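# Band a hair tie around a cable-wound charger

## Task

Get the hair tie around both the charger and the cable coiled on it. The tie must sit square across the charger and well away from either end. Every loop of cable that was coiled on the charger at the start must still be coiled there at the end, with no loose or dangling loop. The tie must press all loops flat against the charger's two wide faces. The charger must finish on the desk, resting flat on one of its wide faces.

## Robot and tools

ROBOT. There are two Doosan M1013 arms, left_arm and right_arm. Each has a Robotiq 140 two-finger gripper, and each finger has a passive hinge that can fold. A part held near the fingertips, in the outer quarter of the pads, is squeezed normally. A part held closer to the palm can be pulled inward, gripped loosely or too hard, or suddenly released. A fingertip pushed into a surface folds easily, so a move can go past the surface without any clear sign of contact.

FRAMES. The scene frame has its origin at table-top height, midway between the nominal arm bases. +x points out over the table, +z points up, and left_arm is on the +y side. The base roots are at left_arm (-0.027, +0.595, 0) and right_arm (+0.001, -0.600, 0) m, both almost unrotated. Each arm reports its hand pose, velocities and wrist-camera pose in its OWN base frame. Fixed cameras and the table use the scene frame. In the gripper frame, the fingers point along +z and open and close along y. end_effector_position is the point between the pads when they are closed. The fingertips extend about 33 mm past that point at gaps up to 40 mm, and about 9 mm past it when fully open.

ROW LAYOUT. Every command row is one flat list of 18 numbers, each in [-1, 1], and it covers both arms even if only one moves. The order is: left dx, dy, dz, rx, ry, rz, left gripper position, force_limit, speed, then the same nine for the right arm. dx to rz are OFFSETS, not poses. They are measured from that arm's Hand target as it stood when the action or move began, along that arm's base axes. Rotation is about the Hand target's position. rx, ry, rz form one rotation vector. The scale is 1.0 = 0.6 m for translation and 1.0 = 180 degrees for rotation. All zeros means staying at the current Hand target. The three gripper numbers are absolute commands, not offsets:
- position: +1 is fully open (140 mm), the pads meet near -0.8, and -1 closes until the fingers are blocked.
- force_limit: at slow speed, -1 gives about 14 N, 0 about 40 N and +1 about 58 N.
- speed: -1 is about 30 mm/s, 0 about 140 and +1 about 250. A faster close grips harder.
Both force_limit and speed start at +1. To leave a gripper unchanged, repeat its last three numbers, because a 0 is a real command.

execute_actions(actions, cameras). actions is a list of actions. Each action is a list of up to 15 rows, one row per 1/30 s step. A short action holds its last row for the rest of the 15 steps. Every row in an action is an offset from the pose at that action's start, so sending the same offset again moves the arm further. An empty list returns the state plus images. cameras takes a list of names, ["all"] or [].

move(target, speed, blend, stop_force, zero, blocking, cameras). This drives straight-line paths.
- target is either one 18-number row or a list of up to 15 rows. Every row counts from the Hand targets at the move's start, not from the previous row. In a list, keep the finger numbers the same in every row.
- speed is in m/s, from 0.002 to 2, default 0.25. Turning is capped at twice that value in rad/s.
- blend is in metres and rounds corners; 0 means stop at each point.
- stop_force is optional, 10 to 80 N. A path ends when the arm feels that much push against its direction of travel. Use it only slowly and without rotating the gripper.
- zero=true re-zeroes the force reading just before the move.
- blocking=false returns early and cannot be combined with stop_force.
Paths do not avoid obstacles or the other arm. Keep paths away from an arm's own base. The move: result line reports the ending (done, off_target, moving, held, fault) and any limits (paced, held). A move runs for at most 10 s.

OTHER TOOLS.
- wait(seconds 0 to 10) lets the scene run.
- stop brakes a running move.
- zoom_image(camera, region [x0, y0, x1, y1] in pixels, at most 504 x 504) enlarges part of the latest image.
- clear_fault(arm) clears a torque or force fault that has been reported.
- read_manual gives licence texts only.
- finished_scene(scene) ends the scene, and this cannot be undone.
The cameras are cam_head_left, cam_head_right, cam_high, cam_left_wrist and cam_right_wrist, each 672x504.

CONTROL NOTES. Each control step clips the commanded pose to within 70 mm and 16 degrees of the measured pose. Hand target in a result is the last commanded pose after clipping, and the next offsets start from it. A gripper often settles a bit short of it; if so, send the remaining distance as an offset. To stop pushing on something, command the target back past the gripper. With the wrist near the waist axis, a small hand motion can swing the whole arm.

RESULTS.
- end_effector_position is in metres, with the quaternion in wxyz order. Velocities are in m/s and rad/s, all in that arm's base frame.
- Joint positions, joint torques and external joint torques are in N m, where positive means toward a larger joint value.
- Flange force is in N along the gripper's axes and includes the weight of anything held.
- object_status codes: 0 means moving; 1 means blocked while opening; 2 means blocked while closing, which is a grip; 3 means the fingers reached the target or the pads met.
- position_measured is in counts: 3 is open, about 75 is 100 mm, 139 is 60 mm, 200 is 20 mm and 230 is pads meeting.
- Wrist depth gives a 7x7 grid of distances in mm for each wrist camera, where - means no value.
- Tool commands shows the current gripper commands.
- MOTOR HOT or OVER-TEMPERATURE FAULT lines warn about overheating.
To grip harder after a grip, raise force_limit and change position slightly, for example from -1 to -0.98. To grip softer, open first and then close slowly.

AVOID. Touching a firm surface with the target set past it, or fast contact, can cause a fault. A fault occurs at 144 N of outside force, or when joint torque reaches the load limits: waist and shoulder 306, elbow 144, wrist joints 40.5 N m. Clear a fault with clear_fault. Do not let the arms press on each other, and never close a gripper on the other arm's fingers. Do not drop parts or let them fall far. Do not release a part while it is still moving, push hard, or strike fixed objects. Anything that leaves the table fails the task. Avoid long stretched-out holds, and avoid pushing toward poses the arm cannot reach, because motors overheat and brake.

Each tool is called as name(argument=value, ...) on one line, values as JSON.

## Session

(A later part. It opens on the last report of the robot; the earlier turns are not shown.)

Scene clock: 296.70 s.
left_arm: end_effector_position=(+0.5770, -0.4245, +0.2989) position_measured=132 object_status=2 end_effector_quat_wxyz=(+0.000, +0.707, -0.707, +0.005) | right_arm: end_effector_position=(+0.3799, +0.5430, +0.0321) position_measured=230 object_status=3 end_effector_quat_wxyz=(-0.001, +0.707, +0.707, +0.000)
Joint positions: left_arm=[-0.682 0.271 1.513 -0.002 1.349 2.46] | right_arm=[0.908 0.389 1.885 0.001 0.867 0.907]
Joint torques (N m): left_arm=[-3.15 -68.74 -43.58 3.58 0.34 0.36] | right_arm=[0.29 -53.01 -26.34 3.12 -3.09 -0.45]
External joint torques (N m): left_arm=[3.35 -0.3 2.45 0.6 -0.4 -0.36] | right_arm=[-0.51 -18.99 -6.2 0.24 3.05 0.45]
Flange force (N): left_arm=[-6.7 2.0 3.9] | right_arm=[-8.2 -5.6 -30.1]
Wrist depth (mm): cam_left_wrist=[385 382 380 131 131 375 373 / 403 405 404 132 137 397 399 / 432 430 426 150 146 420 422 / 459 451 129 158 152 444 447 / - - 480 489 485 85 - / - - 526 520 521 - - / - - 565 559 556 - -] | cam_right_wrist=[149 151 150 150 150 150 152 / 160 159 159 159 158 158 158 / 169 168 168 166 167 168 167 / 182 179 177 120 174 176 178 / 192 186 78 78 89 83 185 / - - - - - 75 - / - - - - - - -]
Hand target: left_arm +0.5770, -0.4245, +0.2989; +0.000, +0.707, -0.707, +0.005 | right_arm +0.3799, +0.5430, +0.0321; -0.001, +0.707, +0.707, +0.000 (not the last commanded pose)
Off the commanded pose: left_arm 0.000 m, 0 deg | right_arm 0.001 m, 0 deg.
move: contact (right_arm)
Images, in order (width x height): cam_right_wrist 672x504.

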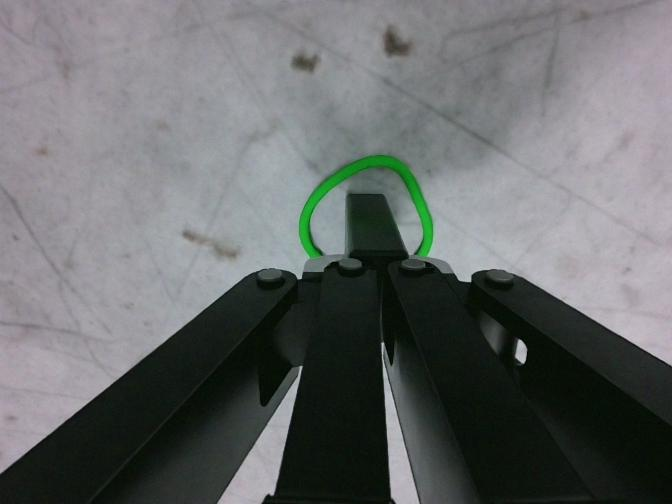

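move(target=[0,0,0,0,0,0,-1,-0.2,-1,0,0,0.002,0,0,0,-1,-1,-1], speed=0.01)

move(target=[0,0,0,0,0,0,-1,-0.2,-1,0,0,0,0,0,0,-0.3,1,-1])

wait(seconds=1, cameras=["cam_right_wrist"])

Scene clock: 302.20 s.
left_arm: end_effector_position=(+0.5770, -0.4245, +0.2989) position_measured=132 object_status=2 end_effector_quat_wxyz=(+0.000, +0.707, -0.707, +0.005) | right_arm: end_effector_position=(+0.3799, +0.5430, +0.0333) position_measured=230 object_status=3 end_effector_quat_wxyz=(-0.001, +0.707, +0.707, +0.000)
Joint positions: left_arm=[-0.682 0.271 1.513 -0.002 1.349 2.46] | right_arm=[0.908 0.388 1.884 0.001 0.869 0.907]
Joint torques (N m): left_arm=[-2.85 -68.87 -43.51 3.55 0.35 0.37] | right_arm=[0.51 -69.28 -32.77 3.12 -0.56 -0.4]
External joint torques (N m): left_arm=[2.76 -0.29 2.19 0.64 -0.42 -0.37] | right_arm=[-0.52 -3.55 -0.02 0.26 0.51 0.4]
Flange force (N): left_arm=[-5.7 2.1 3.6] | right_arm=[-3.6 -2.3 -4.8]
Wrist depth (mm): cam_left_wrist=[380 383 382 132 130 375 371 / 405 396 405 134 139 398 395 / 430 428 429 148 146 419 421 / 460 451 129 154 152 441 443 / - - 481 485 483 84 - / - - 520 516 517 - - / - - 563 563 562 - -] | cam_right_wrist=[150 152 151 151 150 150 150 / 161 160 160 159 159 159 159 / 170 169 169 166 169 169 168 / 181 181 178 120 175 177 178 / 193 188 78 78 89 83 186 / - - - - - 75 - / - - - - - - -]
Hand target: left_arm +0.5770, -0.4245, +0.2989; +0.000, +0.707, -0.707, +0.005 | right_arm +0.3799, +0.5430, +0.0333; -0.001, +0.707, +0.707, +0.000
Off the commanded pose: left_arm 0.000 m, 0 deg | right_arm 0.000 m, 0 deg.
move: done

Scene clock: 303.80 s.
left_arm: end_effector_position=(+0.5770, -0.4245, +0.2989) position_measured=132 object_status=2 end_effector_quat_wxyz=(+0.000, +0.707, -0.707, +0.005) | right_arm: end_effector_position=(+0.3799, +0.5430, +0.0334) position_measured=167 object_status=0 end_effector_quat_wxyz=(-0.001, +0.707, +0.707, +0.000)
Joint positions: left_arm=[-0.682 0.271 1.513 -0.002 1.349 2.46] | right_arm=[0.908 0.388 1.884 0.001 0.869 0.907]
Joint torques (N m): left_arm=[-2.9 -68.49 -43.73 3.56 0.34 0.31] | right_arm=[0.63 -65.58 -30.58 3.21 -0.56 -0.48]
External joint torques (N m): left_arm=[2.93 -0.48 2.65 0.62 -0.4 -0.31] | right_arm=[-0.65 -6.72 -2.06 0.16 0.51 0.48]
Flange force (N): left_arm=[-6.7 2.9 4.1] | right_arm=[-3.6 -2.2 -9.6]
Wrist depth (mm): cam_left_wrist=[384 382 380 131 131 377 371 / 405 408 404 138 137 396 394 / 427 430 427 148 408 421 419 / 458 452 130 158 152 444 449 / - - 479 492 489 84 - / - - 512 521 509 - - / - - - 563 560 - -] | cam_right_wrist=[150 152 152 151 151 151 151 / 161 161 160 160 159 159 159 / 170 170 170 167 167 168 167 / 181 178 176 177 145 175 178 / - 89 78 193 189 79 89 / - 73 - 206 205 - 70 / - - - 222 222 - -]
Hand target: left_arm +0.5770, -0.4245, +0.2989; +0.000, +0.707, -0.707, +0.005 | right_arm +0.3799, +0.5430, +0.0333; -0.001, +0.707, +0.707, +0.000
Off the commanded pose: left_arm 0.000 m, 0 deg | right_arm 0.000 m, 0 deg.
move: done

Scene clock: 304.80 s.
left_arm: end_effector_position=(+0.5770, -0.4245, +0.2989) position_measured=132 object_status=2 end_effector_quat_wxyz=(+0.000, +0.707, -0.707, +0.005) | right_arm: end_effector_position=(+0.3799, +0.5430, +0.0334) position_measured=167 object_status=3 end_effector_quat_wxyz=(-0.001, +0.707, +0.707, +0.000)
Joint positions: left_arm=[-0.682 0.271 1.513 -0.002 1.349 2.46] | right_arm=[0.908 0.388 1.884 0.001 0.869 0.907]
Joint torques (N m): left_arm=[-3.12 -68.71 -43.7 3.58 0.35 0.34] | right_arm=[0.87 -65.54 -30.56 3.13 -0.61 -0.42]
External joint torques (N m): left_arm=[3.01 -0.37 2.48 0.6 -0.41 -0.34] | right_arm=[-0.81 -7.07 -2.19 0.25 0.56 0.42]
Flange force (N): left_arm=[-6.4 2.4 4.0] | right_arm=[-3.9 -2.1 -10.1]
Wrist depth (mm): cam_left_wrist=[386 383 382 132 131 374 375 / 408 405 404 139 137 397 396 / 430 431 435 149 146 426 415 / 458 453 122 157 152 441 444 / - - 478 489 481 84 - / - - 522 518 515 - - / - - 563 559 553 - -] | cam_right_wrist=[150 152 151 151 150 151 151 / 161 160 160 160 159 159 158 / 170 170 169 167 167 168 168 / 180 178 176 178 145 175 178 / - 89 78 192 189 79 89 / - 73 - 206 205 - 70 / - - - 222 222 - -]
Hand target: left_arm +0.5770, -0.4245, +0.2989; +0.000, +0.707, -0.707, +0.005 | right_arm +0.3799, +0.5430, +0.0333; -0.001, +0.707, +0.707, +0.000
Tool commands: left_gripper/position=-1.0 left_gripper/force_limit=-0.2 left_gripper/speed=-1.0 right_gripper/position=-0.3 right_gripper/force_limit=+1.0 right_gripper/speed=-1.0
Off the commanded pose: left_arm 0.000 m, 0 deg | right_arm 0.000 m, 0 deg.
wait: 1.00 s; at rest by 0.17 s
Images, in order (width x height): cam_right_wrist 672x504.

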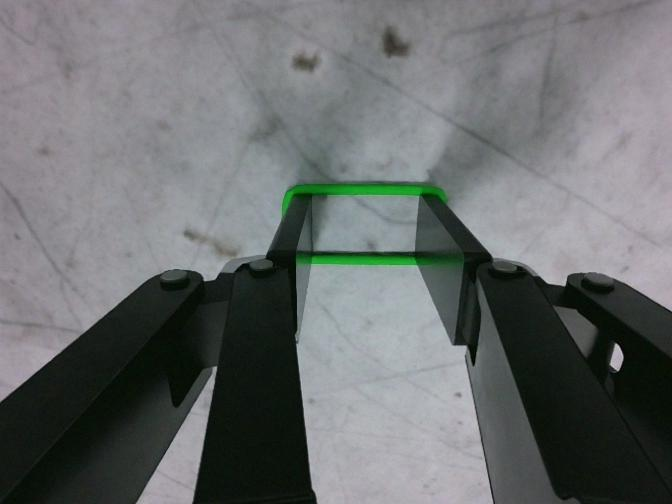

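move(target=[0,0,0,0,0,0,-1,-0.2,-1,0,0,-0.002,0,0,0,-0.12,1,-1], speed=0.01)

move(target=[0,0,0,0,0,0,-1,-0.2,-1,0,0,0.15,0,0,0,-0.12,1,-1], speed=0.1, cameras=["cam_right_wrist"])

zoom_image(camera="cam_right_wrist", region=[200, 130, 540, 400])

Scene clock: 311.30 s.
left_arm: end_effector_position=(+0.5770, -0.4245, +0.2989) position_measured=132 object_status=2 end_effector_quat_wxyz=(+0.000, +0.707, -0.707, +0.005) | right_arm: end_effector_position=(+0.3799, +0.5430, +0.0321) position_measured=144 object_status=0 end_effector_quat_wxyz=(-0.001, +0.707, +0.707, +0.000)
Joint positions: left_arm=[-0.682 0.271 1.513 -0.002 1.349 2.46] | right_arm=[0.908 0.389 1.885 0.001 0.867 0.907]
Joint torques (N m): left_arm=[-3.37 -68.92 -43.64 3.63 0.33 0.36] | right_arm=[0.04 -63.96 -29.76 2.98 -0.79 -0.44]
External joint torques (N m): left_arm=[3.44 -0.01 2.63 0.54 -0.38 -0.36] | right_arm=[0.04 -9.25 -3.03 0.41 0.75 0.44]
Flange force (N): left_arm=[-6.7 1.8 4.2] | right_arm=[-3.9 -3.7 -13.4]
Wrist depth (mm): cam_left_wrist=[383 383 381 132 131 377 366 / 408 405 402 134 137 397 395 / 432 430 428 148 145 424 419 / 458 446 129 158 152 438 445 / - - 481 489 487 84 - / - - 516 520 514 - - / - - 567 562 557 - -] | cam_right_wrist=[149 151 150 150 150 150 151 / 159 159 158 158 158 158 158 / 169 168 168 168 168 167 167 / 179 178 124 176 175 120 176 / - 93 111 191 190 107 91 / - - 205 205 204 - 63 / - - 221 221 221 - -]
Hand target: left_arm +0.5770, -0.4245, +0.2989; +0.000, +0.707, -0.707, +0.005 | right_arm +0.3799, +0.5430, +0.0321; -0.001, +0.707, +0.707, +0.000
Off the commanded pose: left_arm 0.000 m, 0 deg | right_arm 0.000 m, 0 deg.
move: done

Scene clock: 312.60 s.
left_arm: end_effector_position=(+0.5770, -0.4245, +0.2989) position_measured=132 object_status=2 end_effector_quat_wxyz=(+0.000, +0.707, -0.707, +0.005) | right_arm: end_effector_position=(+0.3799, +0.5430, +0.1221) position_measured=144 object_status=3 end_effector_quat_wxyz=(-0.001, +0.707, +0.707, +0.000)
Joint positions: left_arm=[-0.682 0.271 1.513 -0.002 1.349 2.46] | right_arm=[0.908 0.301 1.815 0.001 1.025 0.907]
Joint torques (N m): left_arm=[-3.06 -69.05 -43.77 3.58 0.36 0.35] | right_arm=[0.32 -64.58 -36.34 3.46 -0.55 -0.43]
External joint torques (N m): left_arm=[3.2 -0.05 2.58 0.6 -0.42 -0.35] | right_arm=[-0.37 -2.96 -0.2 0.32 0.51 0.43]
Flange force (N): left_arm=[-6.4 2.0 4.2] | right_arm=[-2.8 -2.1 -3.6]
Wrist depth (mm): cam_left_wrist=[383 384 380 126 130 376 374 / 407 404 402 133 139 398 394 / 430 428 426 150 146 422 420 / 461 450 122 154 150 440 446 / - - 481 485 479 84 - / - - 518 515 522 - - / - - 563 565 555 - -] | cam_right_wrist=[233 233 232 233 231 232 231 / 246 246 246 245 245 244 243 / 261 262 260 260 257 258 259 / 279 274 111 278 269 269 274 / - 90 89 295 294 84 90 / - - - 317 316 - 63 / - - - 343 342 - -]
Hand target: left_arm +0.5770, -0.4245, +0.2989; +0.000, +0.707, -0.707, +0.005 | right_arm +0.3799, +0.5430, +0.1221; -0.001, +0.707, +0.707, +0.000
Off the commanded pose: left_arm 0.000 m, 0 deg | right_arm 0.000 m, 0 deg.
move: done
Images, in order (width x height): cam_right_wrist 672x504.

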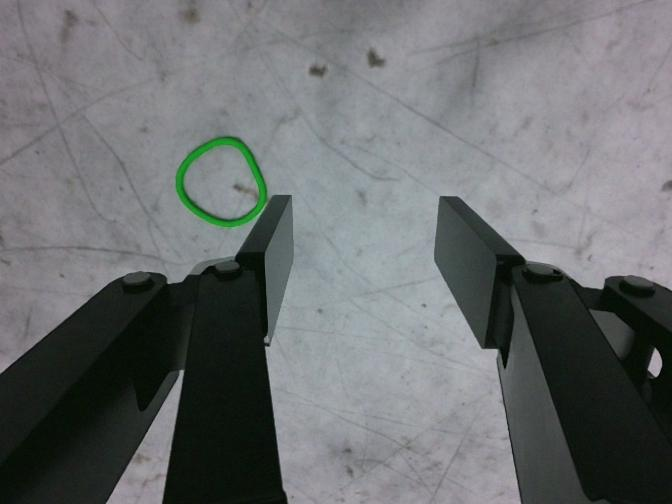

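Scaled by 1.482 from the camera's 672x504 image, which has a finer 960x720 frame.

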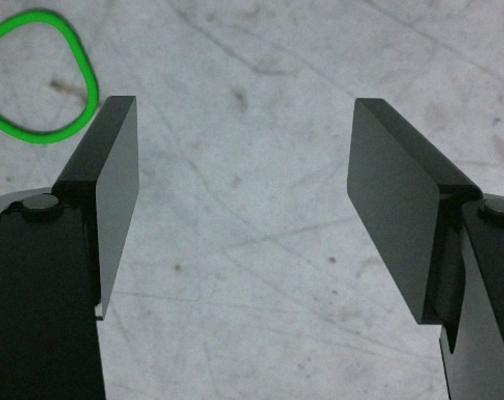

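move(target=[[0,0,0,0,0,0,-1,-0.2,-1,-0.135,-0.005,0,0,0,0,-1,-1,-0.5],[0,0,0,0,0,0,-1,-0.2,-1,-0.135,-0.005,-0.09,0,0,0,-1,-1,-0.5]], speed=0.15, cameras=["cam_right_wrist"])

Scene clock: 352.00 s.
left_arm: end_effector_position=(+0.5770, -0.4245, +0.2989) position_measured=132 object_status=2 end_effector_quat_wxyz=(+0.000, +0.707, -0.707, +0.005) | right_arm: end_effector_position=(+0.2989, +0.5400, +0.0682) position_measured=232 object_status=3 end_effector_quat_wxyz=(-0.001, +0.707, +0.707, +0.000)
Joint positions: left_arm=[-0.682 0.271 1.513 -0.002 1.349 2.46] | right_arm=[1.009 0.289 1.949 0.001 0.903 1.008]
Joint torques (N m): left_arm=[-2.98 -68.77 -43.7 3.54 0.37 0.31] | right_arm=[0.42 -60.71 -33.76 3.15 -0.53 -0.46]
External joint torques (N m): left_arm=[3.1 -0.18 2.64 0.63 -0.42 -0.31] | right_arm=[-0.27 -3.43 0.02 0.34 0.48 0.46]
Flange force (N): left_arm=[-6.6 2.3 4.3] | right_arm=[-3.7 -2.4 -4.6]
Wrist depth (mm): cam_left_wrist=[384 382 382 132 130 374 374 / 405 404 402 140 137 397 392 / 428 430 426 149 146 421 422 / 457 449 130 158 153 442 446 / - - 476 485 483 84 - / - - 514 520 520 - - / - - 563 565 562 - -] | cam_right_wrist=[184 184 184 183 182 182 182 / 194 195 193 193 193 193 192 / 206 206 205 202 205 204 204 / 219 219 215 120 212 214 217 / 234 227 78 78 89 83 228 / - - - - - 75 - / - - - - - - -]
Hand target: left_arm +0.5770, -0.4245, +0.2989; +0.000, +0.707, -0.707, +0.005 | right_arm +0.2989, +0.5400, +0.0681; -0.001, +0.707, +0.707, +0.000
Off the commanded pose: left_arm 0.000 m, 0 deg | right_arm 0.000 m, 0 deg.
move: done
Images, in order (width x height): cam_right_wrist 672x504.

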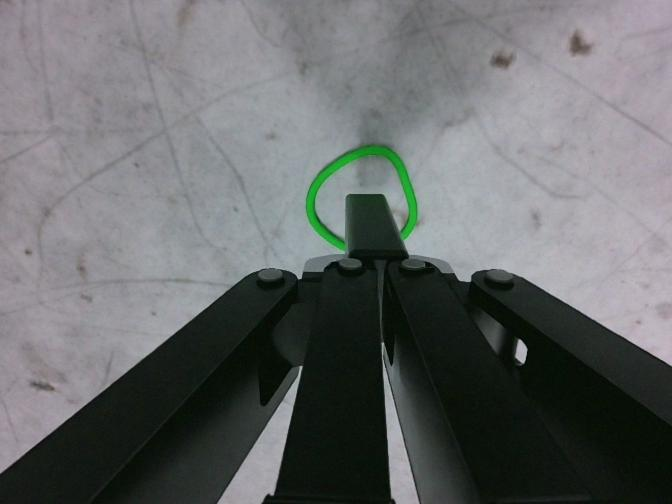

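move(target=[0,0,0,0,0,0,-1,-0.2,-1,-0.002,0.002,-0.05,0,0,0,-1,-1,-0.5], speed=0.06)

move(target=[0,0,0,0,0,0,-1,-0.2,-1,0,0,-0.012,0,0,0,-1,-1,-0.5], speed=0.003, stop_force=10)

Scene clock: 356.23 s.
left_arm: end_effector_position=(+0.5770, -0.4245, +0.2989) position_measured=132 object_status=2 end_effector_quat_wxyz=(+0.000, +0.707, -0.707, +0.005) | right_arm: end_effector_position=(+0.2977, +0.5412, +0.0382) position_measured=232 object_status=3 end_effector_quat_wxyz=(-0.001, +0.707, +0.707, +0.000)
Joint positions: left_arm=[-0.682 0.271 1.513 -0.002 1.349 2.46] | right_arm=[1.011 0.324 1.97 0.001 0.847 1.011]
Joint torques (N m): left_arm=[-3.06 -68.77 -43.61 3.63 0.35 0.37] | right_arm=[0.52 -63.11 -32.1 3.06 -0.57 -0.44]
External joint torques (N m): left_arm=[2.88 -0.28 2.42 0.54 -0.41 -0.37] | right_arm=[-0.52 -2.38 -0.07 0.26 0.51 0.44]
Flange force (N): left_arm=[-6.1 2.3 3.9] | right_arm=[-2.4 -1.2 -3.8]
Wrist depth (mm): cam_left_wrist=[382 382 384 132 130 376 373 / 406 402 - 139 137 396 395 / 431 431 431 148 146 423 426 / 459 450 129 158 151 443 448 / - - 481 492 486 85 - / - - 523 522 518 - - / - - 560 556 563 - -] | cam_right_wrist=[156 156 156 155 155 155 155 / 165 165 164 164 165 164 163 / 175 175 175 172 173 173 173 / 186 186 183 120 182 182 184 / 197 193 78 78 89 83 193 / - - - - - 75 - / - - - - - - -]
Hand target: left_arm +0.5770, -0.4245, +0.2989; +0.000, +0.707, -0.707, +0.005 | right_arm +0.2977, +0.5412, +0.0381; -0.001, +0.707, +0.707, +0.000
Off the commanded pose: left_arm 0.000 m, 0 deg | right_arm 0.000 m, 0 deg.
move: done

Scene clock: 358.83 s.
left_arm: end_effector_position=(+0.5770, -0.4245, +0.2989) position_measured=132 object_status=2 end_effector_quat_wxyz=(+0.000, +0.707, -0.707, +0.005) | right_arm: end_effector_position=(+0.2977, +0.5412, +0.0322) position_measured=232 object_status=3 end_effector_quat_wxyz=(-0.001, +0.707, +0.707, +0.000)
Joint positions: left_arm=[-0.682 0.271 1.513 -0.002 1.349 2.46] | right_arm=[1.011 0.331 1.974 0.001 0.836 1.011]
Joint torques (N m): left_arm=[-2.88 -68.92 -43.63 3.58 0.37 0.33] | right_arm=[0.26 -52.54 -27.61 3.07 -2.08 -0.45]
External joint torques (N m): left_arm=[2.72 -0.11 2.45 0.59 -0.43 -0.33] | right_arm=[-0.34 -13.34 -4.23 0.21 2.02 0.46]
Flange force (N): left_arm=[-5.8 2.3 4.0] | right_arm=[-6.8 -4.0 -22.2]
Wrist depth (mm): cam_left_wrist=[380 382 382 132 131 374 377 / 405 402 405 139 137 395 397 / 433 430 424 148 146 420 418 / 462 450 130 156 152 445 449 / - - 131 491 484 84 - / - - 522 516 518 - - / - - 567 562 551 - -] | cam_right_wrist=[149 150 151 150 150 150 151 / 159 159 159 158 158 158 158 / 169 169 168 166 168 168 167 / 182 180 177 120 174 175 178 / 192 186 78 78 89 83 185 / - - - - - 75 - / - - - - - - -]
Hand target: left_arm +0.5770, -0.4245, +0.2989; +0.000, +0.707, -0.707, +0.005 | right_arm +0.2977, +0.5412, +0.0322; -0.001, +0.707, +0.707, +0.000 (not the last commanded pose)
Off the commanded pose: left_arm 0.000 m, 0 deg | right_arm 0.001 m, 0 deg.
move: contact (right_arm)

Contact ~.0325. Raise 1.5 mm, open snug.

move(target=[0,0,0,0,0,0,-1,-0.2,-1,0,0,0.0025,0,0,0,-1,-1,-0.5], speed=0.01)

move(target=[0,0,0,0,0,0,-1,-0.2,-1,0,0,0,0,0,0,-0.27,1,-1])

wait(seconds=0.7)

move(target=[0,0,0,0,0,0,-1,-0.2,-1,0,0,0.1,0,0,0,-0.27,1,-1], speed=0.04, cameras=["cam_right_wrist"])

zoom_image(camera="cam_right_wrist", region=[200, 130, 540, 400])

Scene clock: 364.87 s.
left_arm: end_effector_position=(+0.5770, -0.4245, +0.2989) position_measured=132 object_status=2 end_effector_quat_wxyz=(+0.000, +0.707, -0.707, +0.005) | right_arm: end_effector_position=(+0.2977, +0.5412, +0.0337) position_measured=232 object_status=3 end_effector_quat_wxyz=(-0.001, +0.707, +0.707, +0.000)
Joint positions: left_arm=[-0.682 0.271 1.513 -0.002 1.349 2.46] | right_arm=[1.011 0.329 1.973 0.001 0.839 1.011]
Joint torques (N m): left_arm=[-3.17 -68.66 -43.57 3.59 0.4 0.34] | right_arm=[0.37 -62.56 -31.92 3.03 -0.63 -0.42]
External joint torques (N m): left_arm=[3.21 -0.5 2.25 0.61 -0.46 -0.34] | right_arm=[-0.33 -3.74 -0.1 0.27 0.58 0.42]
Flange force (N): left_arm=[-6.5 2.1 3.7] | right_arm=[-3.7 -2.2 -5.5]
Wrist depth (mm): cam_left_wrist=[384 383 380 126 131 376 377 / 402 404 - 134 137 399 394 / 431 431 428 149 408 421 419 / 458 447 130 156 152 443 445 / - - 476 492 478 84 - / - - 524 517 512 - - / - - 572 572 557 - -] | cam_right_wrist=[151 152 152 151 151 151 151 / 161 160 160 161 160 159 158 / 171 171 169 168 169 169 169 / 181 181 178 120 175 177 179 / 194 188 78 78 89 83 186 / - - - - - 75 - / - - - - - - -]
Hand target: left_arm +0.5770, -0.4245, +0.2989; +0.000, +0.707, -0.707, +0.005 | right_arm +0.2977, +0.5412, +0.0337; -0.001, +0.707, +0.707, +0.000
Off the commanded pose: left_arm 0.000 m, 0 deg | right_arm 0.000 m, 0 deg.
move: done

Scene clock: 366.57 s.
left_arm: end_effector_position=(+0.5770, -0.4245, +0.2989) position_measured=132 object_status=2 end_effector_quat_wxyz=(+0.000, +0.707, -0.707, +0.005) | right_arm: end_effector_position=(+0.2977, +0.5413, +0.0337) position_measured=163 object_status=0 end_effector_quat_wxyz=(-0.001, +0.707, +0.707, +0.000)
Joint positions: left_arm=[-0.682 0.271 1.513 -0.002 1.349 2.46] | right_arm=[1.011 0.329 1.973 0.001 0.839 1.011]
Joint torques (N m): left_arm=[-2.88 -68.68 -43.63 3.59 0.33 0.33] | right_arm=[0.3 -58.3 -29.25 2.83 -0.52 -0.47]
External joint torques (N m): left_arm=[2.87 -0.39 2.44 0.59 -0.39 -0.33] | right_arm=[-0.26 -8.04 -2.74 0.47 0.47 0.47]
Flange force (N): left_arm=[-6.2 2.5 3.9] | right_arm=[-4.1 -2.7 -12.1]
Wrist depth (mm): cam_left_wrist=[386 380 383 132 131 377 374 / 407 400 405 133 137 395 395 / 434 437 427 149 146 422 418 / 462 452 129 158 152 445 444 / - - 481 493 483 84 - / - - 518 521 517 - - / - - 569 560 562 - -] | cam_right_wrist=[151 152 152 152 152 151 151 / 161 161 160 160 160 160 159 / 170 170 170 167 168 169 168 / 181 179 176 179 151 175 177 / - 90 78 193 187 79 88 / - - - 207 206 - 71 / - 71 - 223 222 - -]
Hand target: left_arm +0.5770, -0.4245, +0.2989; +0.000, +0.707, -0.707, +0.005 | right_arm +0.2977, +0.5412, +0.0337; -0.001, +0.707, +0.707, +0.000
Off the commanded pose: left_arm 0.000 m, 0 deg | right_arm 0.000 m, 0 deg.
move: done

Scene clock: 367.27 s.
left_arm: end_effector_position=(+0.5770, -0.4245, +0.2989) position_measured=132 object_status=2 end_effector_quat_wxyz=(+0.000, +0.707, -0.707, +0.005) | right_arm: end_effector_position=(+0.2977, +0.5413, +0.0337) position_measured=163 object_status=3 end_effector_quat_wxyz=(-0.001, +0.707, +0.707, +0.000)
Joint positions: left_arm=[-0.682 0.271 1.513 -0.002 1.349 2.46] | right_arm=[1.011 0.329 1.973 0.001 0.839 1.011]
Joint torques (N m): left_arm=[-3.14 -68.77 -43.66 3.57 0.32 0.35] | right_arm=[0.04 -58.53 -29.3 2.86 -0.51 -0.44]
External joint torques (N m): left_arm=[3.26 -0.26 2.51 0.61 -0.38 -0.35] | right_arm=[-0.07 -7.61 -2.69 0.45 0.46 0.44]
Flange force (N): left_arm=[-6.6 2.1 4.0] | right_arm=[-3.6 -2.7 -11.5]
Wrist depth (mm): cam_left_wrist=[382 386 383 132 131 376 374 / 407 405 405 134 138 398 397 / 431 429 425 148 146 420 418 / 457 449 130 158 152 446 451 / - - 474 489 482 84 - / - - 523 512 515 - - / - - 559 557 559 - -] | cam_right_wrist=[151 152 152 152 151 151 151 / 161 160 160 160 160 159 159 / 171 171 170 168 167 169 169 / 181 179 176 178 151 176 177 / - 89 78 193 187 79 88 / - - - 207 207 - 71 / - 71 - 222 224 - -]
Hand target: left_arm +0.5770, -0.4245, +0.2989; +0.000, +0.707, -0.707, +0.005 | right_arm +0.2977, +0.5412, +0.0337; -0.001, +0.707, +0.707, +0.000
Tool commands: left_gripper/position=-1.0 left_gripper/force_limit=-0.2 left_gripper/speed=-1.0 right_gripper/position=-0.27 right_gripper/force_limit=+1.0 right_gripper/speed=-1.0
Off the commanded pose: left_arm 0.000 m, 0 deg | right_arm 0.000 m, 0 deg.
wait: 0.70 s; at rest by 0.17 s

Scene clock: 369.07 s.
left_arm: end_effector_position=(+0.5770, -0.4245, +0.2989) position_measured=132 object_status=2 end_effector_quat_wxyz=(+0.000, +0.707, -0.707, +0.005) | right_arm: end_effector_position=(+0.2977, +0.5412, +0.0936) position_measured=163 object_status=3 end_effector_quat_wxyz=(-0.001, +0.707, +0.707, +0.000)
Joint positions: left_arm=[-0.682 0.271 1.513 -0.002 1.349 2.46] | right_arm=[1.011 0.264 1.927 0.001 0.95 1.011]
Joint torques (N m): left_arm=[-2.6 -68.94 -43.83 3.55 0.37 0.33] | right_arm=[0.42 -59.29 -34.59 3.25 -0.45 -0.45]
External joint torques (N m): left_arm=[2.68 -0.24 2.54 0.64 -0.44 -0.33] | right_arm=[-0.44 -2.95 -0.3 0.35 0.4 0.45]
Flange force (N): left_arm=[-6.0 2.6 4.1] | right_arm=[-2.9 -1.6 -3.9]
Wrist depth (mm): cam_left_wrist=[382 381 382 132 130 374 376 / 406 404 402 134 142 397 396 / 432 431 427 149 146 418 417 / 461 450 129 156 153 441 444 / - - 481 491 480 84 - / - - - 520 522 - - / - - 572 570 557 - -] | cam_right_wrist=[208 208 206 206 206 205 206 / 219 218 219 218 216 218 217 / 232 232 232 230 230 230 231 / 247 243 130 242 150 241 243 / - 90 78 263 258 79 88 / - - - 281 282 - 71 / - 71 - 302 303 - -]
Hand target: left_arm +0.5770, -0.4245, +0.2989; +0.000, +0.707, -0.707, +0.005 | right_arm +0.2977, +0.5412, +0.0937; -0.001, +0.707, +0.707, +0.000
Off the commanded pose: left_arm 0.000 m, 0 deg | right_arm 0.000 m, 0 deg.
move: done
Images, in order (width x height): cam_right_wrist 672x504.

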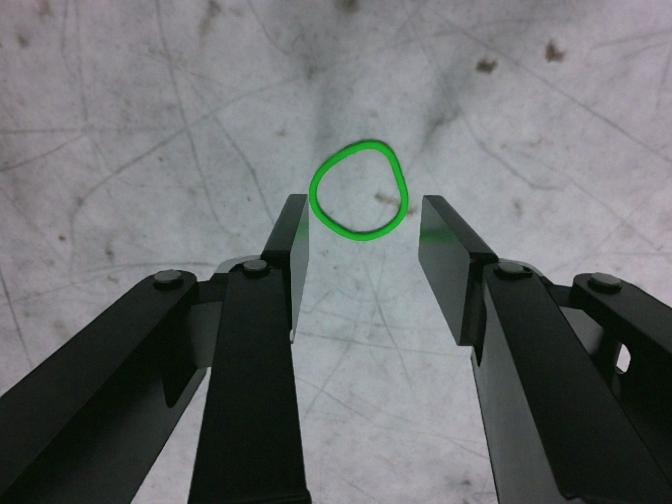

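Scaled by 1.482 from the camera's 672x504 image, which has a finer 960x720 frame.

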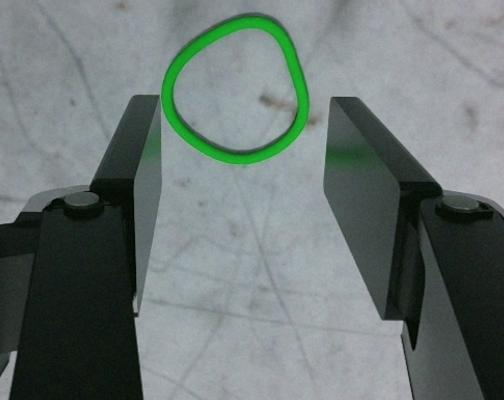

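move(target=[[0,0,-0.38,0,0,0,-1,-0.2,-1,0.2,-0.25,0.2,0,0,0,-0.27,1,-1],[0,0,-0.429,0,0,0,-1,-0.2,-1,0.2,-0.25,0.2,0,0,0,-0.27,1,-1]], speed=[0.15,0.03], cameras=["cam_left_wrist","cam_high"])

zoom_image(camera="cam_left_wrist", region=[200, 0, 500, 400])

Scene clock: 388.93 s.
left_arm: end_effector_position=(+0.5770, -0.4245, +0.0416) position_measured=132 object_status=2 end_effector_quat_wxyz=(+0.000, +0.707, -0.707, +0.005) | right_arm: end_effector_position=(+0.4177, +0.3912, +0.2137) position_measured=163 object_status=3 end_effector_quat_wxyz=(-0.001, +0.707, +0.707, +0.000)
Joint positions: left_arm=[-0.682 0.446 1.774 -0.002 0.913 2.461] | right_arm=[0.692 0.095 1.887 0.001 1.159 0.691]
Joint torques (N m): left_arm=[-3.5 -75.17 -33.63 2.8 0.43 0.36] | right_arm=[0.41 -46.09 -39.06 3.75 -0.49 -0.41]
External joint torques (N m): left_arm=[3.71 -3.46 -0.17 0.63 -0.5 -0.36] | right_arm=[-0.42 -2.94 -0.13 0.31 0.46 0.41]
Flange force (N): left_arm=[-6.3 0.7 -2.8] | right_arm=[-2.9 -3.1 -3.0]
Wrist depth (mm): cam_left_wrist=[156 155 152 132 129 153 152 / 167 165 160 139 136 163 162 / 176 177 174 148 145 172 171 / 188 184 130 158 152 181 182 / - - 110 197 196 84 - / - - 213 211 211 - - / - - 231 230 229 - -] | cam_right_wrist=[318 316 316 318 316 315 314 / 335 337 334 333 333 332 333 / 356 354 353 354 351 353 351 / 379 374 108 378 132 370 372 / - 90 78 405 394 79 88 / - - - 432 434 - 71 / - 71 - 469 465 - -]
Hand target: left_arm +0.5770, -0.4245, +0.0415; +0.000, +0.707, -0.707, +0.005 | right_arm +0.4177, +0.3912, +0.2137; -0.001, +0.707, +0.707, +0.000
Off the commanded pose: left_arm 0.000 m, 0 deg | right_arm 0.000 m, 0 deg.
move: done
Images, in order (width x height): cam_high 672x504, cam_left_wrist 672x504.

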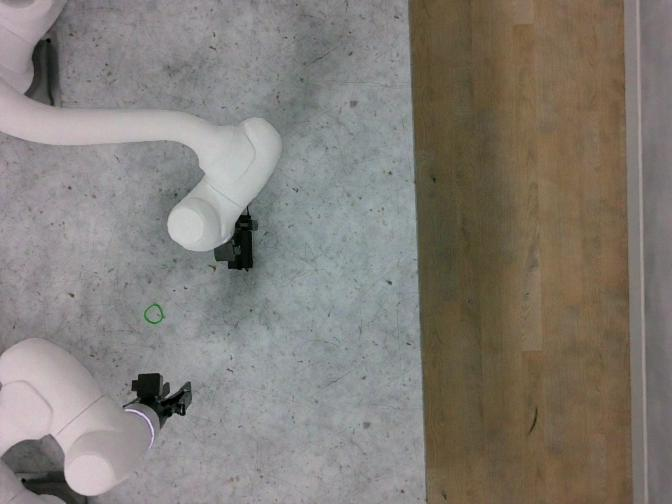

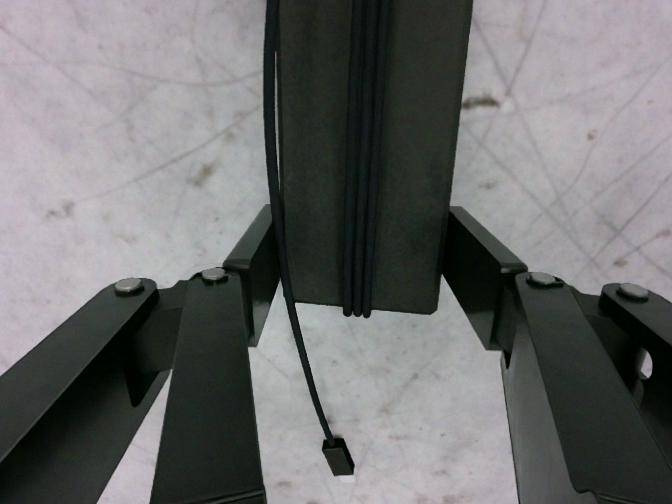

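Scaled by 1.260 from the camera's 672x504 image, which has a finer 960x720 frame.

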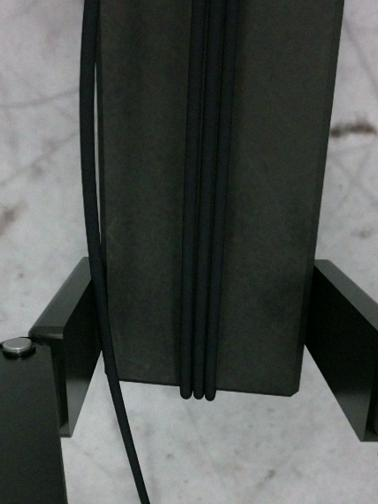

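move(target=[[0,0,0.2,0,0,0,-1,-0.2,-1,0,0,0,0,0,0,-0.27,1,-1],[0.03,0,0.11,0,0,0,-1,-0.2,-1,0,0,0,0,0,0,-0.27,1,-1],[0.17,0,0.04,0,0,0,-1,-0.2,-1,0,0,0,0,0,0,-0.27,1,-1],[0.19,0,0.0,0,0,0,-1,-0.2,-1,0,0,0,0,0,0,-0.27,1,-1]], speed=0.06, cameras=["cam_left_wrist"])

Scene clock: 401.50 s.
left_arm: end_effector_position=(+0.6910, -0.4245, +0.0417) position_measured=132 object_status=2 end_effector_quat_wxyz=(+0.000, +0.707, -0.707, +0.005) | right_arm: end_effector_position=(+0.4177, +0.3912, +0.2137) position_measured=163 object_status=3 end_effector_quat_wxyz=(-0.001, +0.707, +0.707, +0.000)
Joint positions: left_arm=[-0.592 0.572 1.565 -0.003 0.996 2.55] | right_arm=[0.692 0.095 1.887 0.001 1.159 0.691]
Joint torques (N m): left_arm=[-3.77 -76.31 -32 2.93 -1.4 0.21] | right_arm=[0.49 -46.23 -39.11 3.75 -0.5 -0.4]
External joint torques (N m): left_arm=[3.88 -15.38 -3.36 0.66 1.36 -0.21] | right_arm=[-0.55 -2.7 -0.12 0.32 0.45 0.4]
Flange force (N): left_arm=[-9.8 7.4 -17.6] | right_arm=[-2.9 -2.7 -2.8]
Wrist depth (mm): cam_left_wrist=[156 156 155 133 129 153 152 / 167 165 161 140 136 163 161 / 176 177 174 149 146 171 171 / 187 184 136 158 153 181 182 / - - 131 200 197 84 - / - - 214 213 211 - - / - - 230 231 228 - -] | cam_right_wrist=[316 317 317 317 315 317 315 / 335 335 334 334 331 334 332 / 357 356 354 351 352 353 355 / 379 372 108 377 131 371 369 / - 90 78 404 391 79 88 / - - - 433 433 - 71 / - 71 - 465 470 - -]
Hand target: left_arm +0.6910, -0.4245, +0.0415; +0.000, +0.707, -0.707, +0.005 | right_arm +0.4177, +0.3912, +0.2137; -0.001, +0.707, +0.707, +0.000
Off the commanded pose: left_arm 0.000 m, 0 deg | right_arm 0.000 m, 0 deg.
move: done
Images, in order (width x height): cam_left_wrist 672x504.

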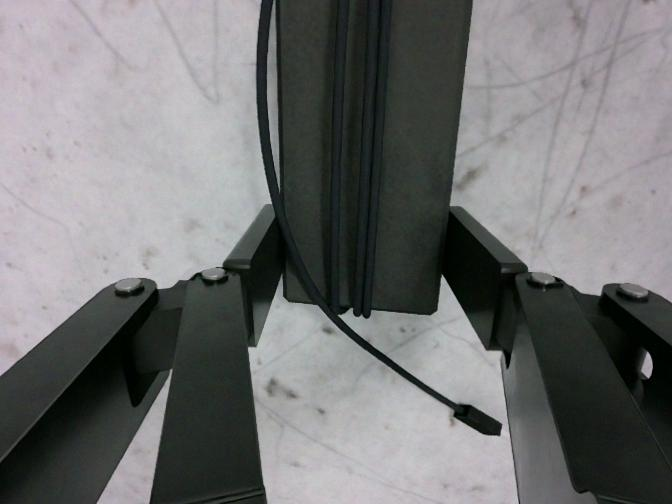

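move(target=[0,0,0,0,0,0,0.35,-0.2,-1,0,0,0,0,0,0,-1,-1,-0.5])

wait(seconds=1)

move(target=[[0,0,0.2,0,0,0,0.35,-0.2,-1,0.0,-0.3,0,0,0,0,-1,-1,-0.5],[-0.5,-0.15,0.2,0,0,0.5,0.35,-0.2,-1,0.0,-0.3,0,0,0,0,-1,-1,-0.5]], speed=0.25, cameras=["cam_left_wrist","cam_high"])

zoom_image(camera="cam_high", region=[130, 180, 290, 340])

Scene clock: 429.80 s.
left_arm: end_effector_position=(+0.6910, -0.4245, +0.0415) position_measured=85 object_status=0 end_effector_quat_wxyz=(+0.000, +0.707, -0.707, +0.005) | right_arm: end_effector_position=(+0.4177, +0.3912, +0.2137) position_measured=232 object_status=3 end_effector_quat_wxyz=(-0.001, +0.707, +0.707, +0.000)
Joint positions: left_arm=[-0.592 0.572 1.565 -0.003 0.996 2.55] | right_arm=[0.692 0.095 1.887 0.001 1.159 0.691]
Joint torques (N m): left_arm=[-2.78 -87.99 -36.01 3.14 0.45 0.28] | right_arm=[0.52 -45.99 -39.27 3.75 -0.52 -0.43]
External joint torques (N m): left_arm=[2.81 -3.71 0.55 0.45 -0.5 -0.28] | right_arm=[-0.59 -3.12 0.02 0.32 0.48 0.43]
Flange force (N): left_arm=[-6.1 4.1 -2.2] | right_arm=[-3.5 -3.3 -3.0]
Wrist depth (mm): cam_left_wrist=[156 156 155 131 128 152 152 / 167 165 162 140 136 162 161 / 175 177 172 149 144 171 171 / 188 184 151 157 154 129 182 / - - 196 199 196 119 85 / - - 214 213 210 208 - / - - 231 229 228 228 -] | cam_right_wrist=[317 316 317 316 317 316 315 / 335 335 334 333 333 334 332 / 357 355 355 350 352 354 352 / 379 381 370 113 372 370 373 / 403 394 78 78 89 83 390 / - - - - - 75 - / - - - - - - -]
Hand target: left_arm +0.6910, -0.4245, +0.0415; +0.000, +0.707, -0.707, +0.005 | right_arm +0.4177, +0.3912, +0.2137; -0.001, +0.707, +0.707, +0.000
Off the commanded pose: left_arm 0.000 m, 0 deg | right_arm 0.000 m, 0 deg.
move: done

Scene clock: 430.80 s.
left_arm: end_effector_position=(+0.6910, -0.4245, +0.0415) position_measured=85 object_status=3 end_effector_quat_wxyz=(+0.000, +0.707, -0.707, +0.005) | right_arm: end_effector_position=(+0.4177, +0.3912, +0.2137) position_measured=232 object_status=3 end_effector_quat_wxyz=(-0.001, +0.707, +0.707, +0.000)
Joint positions: left_arm=[-0.592 0.572 1.565 -0.003 0.996 2.55] | right_arm=[0.692 0.095 1.887 0.001 1.159 0.691]
Joint torques (N m): left_arm=[-3.17 -88.12 -35.97 3.14 0.47 0.36] | right_arm=[0.56 -46.26 -39 3.76 -0.49 -0.45]
External joint torques (N m): left_arm=[2.9 -3.77 0.31 0.47 -0.53 -0.36] | right_arm=[-0.48 -3.1 -0.3 0.31 0.45 0.45]
Flange force (N): left_arm=[-5.9 3.7 -2.3] | right_arm=[-2.9 -3.1 -3.3]
Wrist depth (mm): cam_left_wrist=[156 155 153 132 128 153 152 / 167 165 162 140 135 161 162 / 175 177 172 149 144 172 171 / 187 184 151 158 154 129 182 / - - 195 198 197 119 84 / - - 214 212 211 207 - / - - 231 229 229 227 -] | cam_right_wrist=[319 317 316 315 314 314 315 / 335 334 334 335 334 333 332 / 356 355 353 349 354 352 354 / 378 381 376 113 371 371 373 / 405 393 78 78 89 83 390 / - - - - - 75 - / - - - - - - -]
Hand target: left_arm +0.6910, -0.4245, +0.0415; +0.000, +0.707, -0.707, +0.005 | right_arm +0.4177, +0.3912, +0.2137; -0.001, +0.707, +0.707, +0.000
Tool commands: left_gripper/position=+0.35 left_gripper/force_limit=-0.2 left_gripper/speed=-1.0 right_gripper/position=-1.0 right_gripper/force_limit=-1.0 right_gripper/speed=-0.5
Off the commanded pose: left_arm 0.000 m, 0 deg | right_arm 0.000 m, 0 deg.
wait: 1.00 s; at rest by 0.17 s

Scene clock: 435.53 s.
left_arm: end_effector_position=(+0.3910, -0.5145, +0.1615) position_measured=85 object_status=3 end_effector_quat_wxyz=(-0.003, +1.000, +0.000, +0.004) | right_arm: end_effector_position=(+0.4177, +0.2112, +0.2137) position_measured=232 object_status=3 end_effector_quat_wxyz=(-0.001, +0.707, +0.707, +0.000)
Joint positions: left_arm=[-0.979 0.245 1.809 0.01 1.088 0.587] | right_arm=[0.394 -0.073 2.057 0.001 1.157 0.393]
Joint torques (N m): left_arm=[-3.21 -59.7 -37.89 3.43 0.44 0.37] | right_arm=[0.43 -28.49 -39.16 3.76 -0.5 -0.44]
External joint torques (N m): left_arm=[3.09 -2.77 0.61 0.45 -0.47 -0.37] | right_arm=[-0.37 -3.32 -0.11 0.31 0.48 0.44]
Flange force (N): left_arm=[0.2 -6.7 -0.6] | right_arm=[-2.3 -4.9 -3.5]
Wrist depth (mm): cam_left_wrist=[262 260 260 259 258 257 256 / 278 277 277 276 275 273 272 / 296 295 292 292 291 289 289 / 314 305 151 309 308 153 306 / - - 333 331 328 119 85 / - - 359 358 357 354 - / - - 388 385 385 - -] | cam_right_wrist=[320 317 316 316 317 314 316 / 337 335 334 334 333 336 332 / 355 353 353 351 352 354 352 / 379 379 372 113 373 373 374 / 404 392 78 78 89 83 392 / - - - - - 75 - / - - - - - - -]
Hand target: left_arm +0.3910, -0.5145, +0.1615; -0.003, +1.000, +0.000, +0.004 | right_arm +0.4177, +0.2112, +0.2137; -0.001, +0.707, +0.707, +0.000
Off the commanded pose: left_arm 0.000 m, 0 deg | right_arm 0.000 m, 0 deg.
move: done
Images, in order (width x height): cam_high 672x504, cam_left_wrist 672x504.

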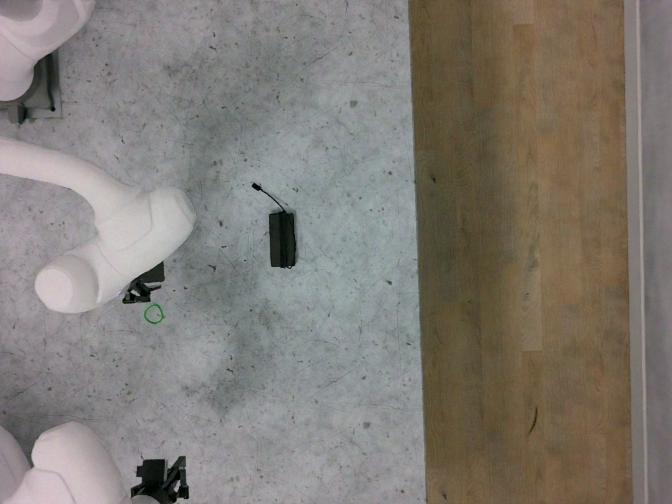

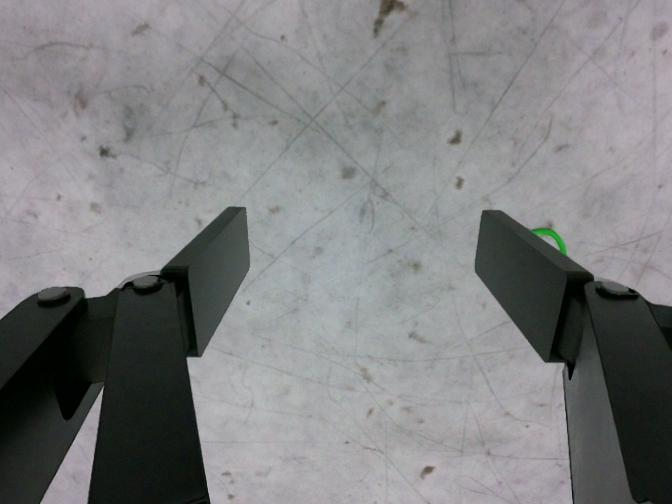

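Scaled by 3.150 from the camera's 672x504 image, which has a finer 960x720 frame.

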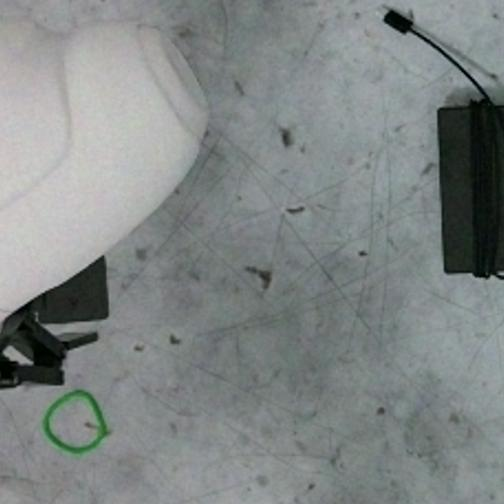

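move(target=[[-0.105,-0.235,-0.085,0,0,0,-0.43,-0.2,-0.5,0.0,-0.05,0.1,0,0,0,-1,-1,-0.5]], speed=0.2, cameras=["cam_left_wrist"])

Scene clock: 440.20 s.
left_arm: end_effector_position=(+0.3281, -0.6555, +0.1106) position_measured=183 object_status=3 end_effector_quat_wxyz=(-0.003, +1.000, +0.000, +0.004) | right_arm: end_effector_position=(+0.4177, +0.1812, +0.2737) position_measured=232 object_status=3 end_effector_quat_wxyz=(-0.001, +0.707, +0.707, +0.000)
Joint positions: left_arm=[-1.158 0.411 1.68 0.01 1.053 0.407] | right_arm=[0.333 -0.132 1.994 0.001 1.279 0.332]
Joint torques (N m): left_arm=[-3.89 -73.61 -37 3.15 0.52 0.29] | right_arm=[0.57 -24.34 -40.94 3.92 -0.6 -0.45]
External joint torques (N m): left_arm=[4.31 -4.71 0.35 0.67 -0.54 -0.29] | right_arm=[-0.55 -2.77 -0.06 0.34 0.57 0.45]
Flange force (N): left_arm=[1.6 -9.2 -2.5] | right_arm=[-2.1 -4.3 -2.6]
Wrist depth (mm): cam_left_wrist=[217 217 216 215 214 213 211 / 230 228 229 227 227 225 225 / 244 244 241 241 239 239 238 / 260 259 256 253 128 255 254 / 274 - 94 277 - - 266 / - - - 296 - - - / - - - 319 - - -] | cam_right_wrist=[374 372 373 372 371 370 372 / 394 393 393 393 390 391 391 / 416 416 418 410 417 414 416 / 445 445 438 113 436 436 440 / 471 465 78 78 89 83 460 / - - - - - 75 - / - - - - - - -]
Hand target: left_arm +0.3280, -0.6555, +0.1105; -0.003, +1.000, +0.000, +0.004 | right_arm +0.4177, +0.1812, +0.2737; -0.001, +0.707, +0.707, +0.000
Off the commanded pose: left_arm 0.000 m, 0 deg | right_arm 0.000 m, 0 deg.
move: done
Images, in order (width x height): cam_left_wrist 672x504.

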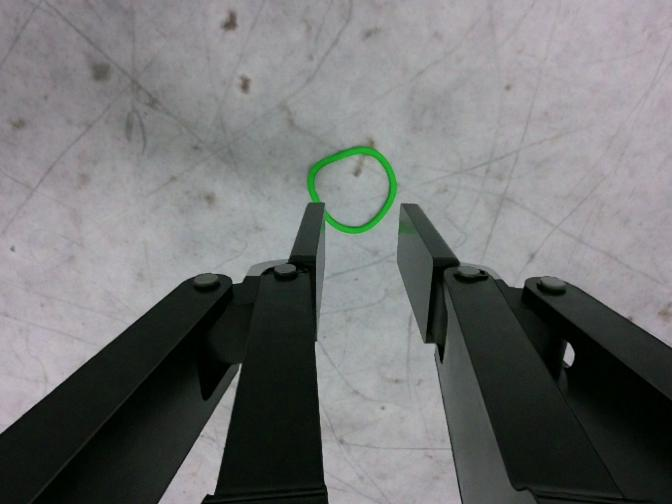

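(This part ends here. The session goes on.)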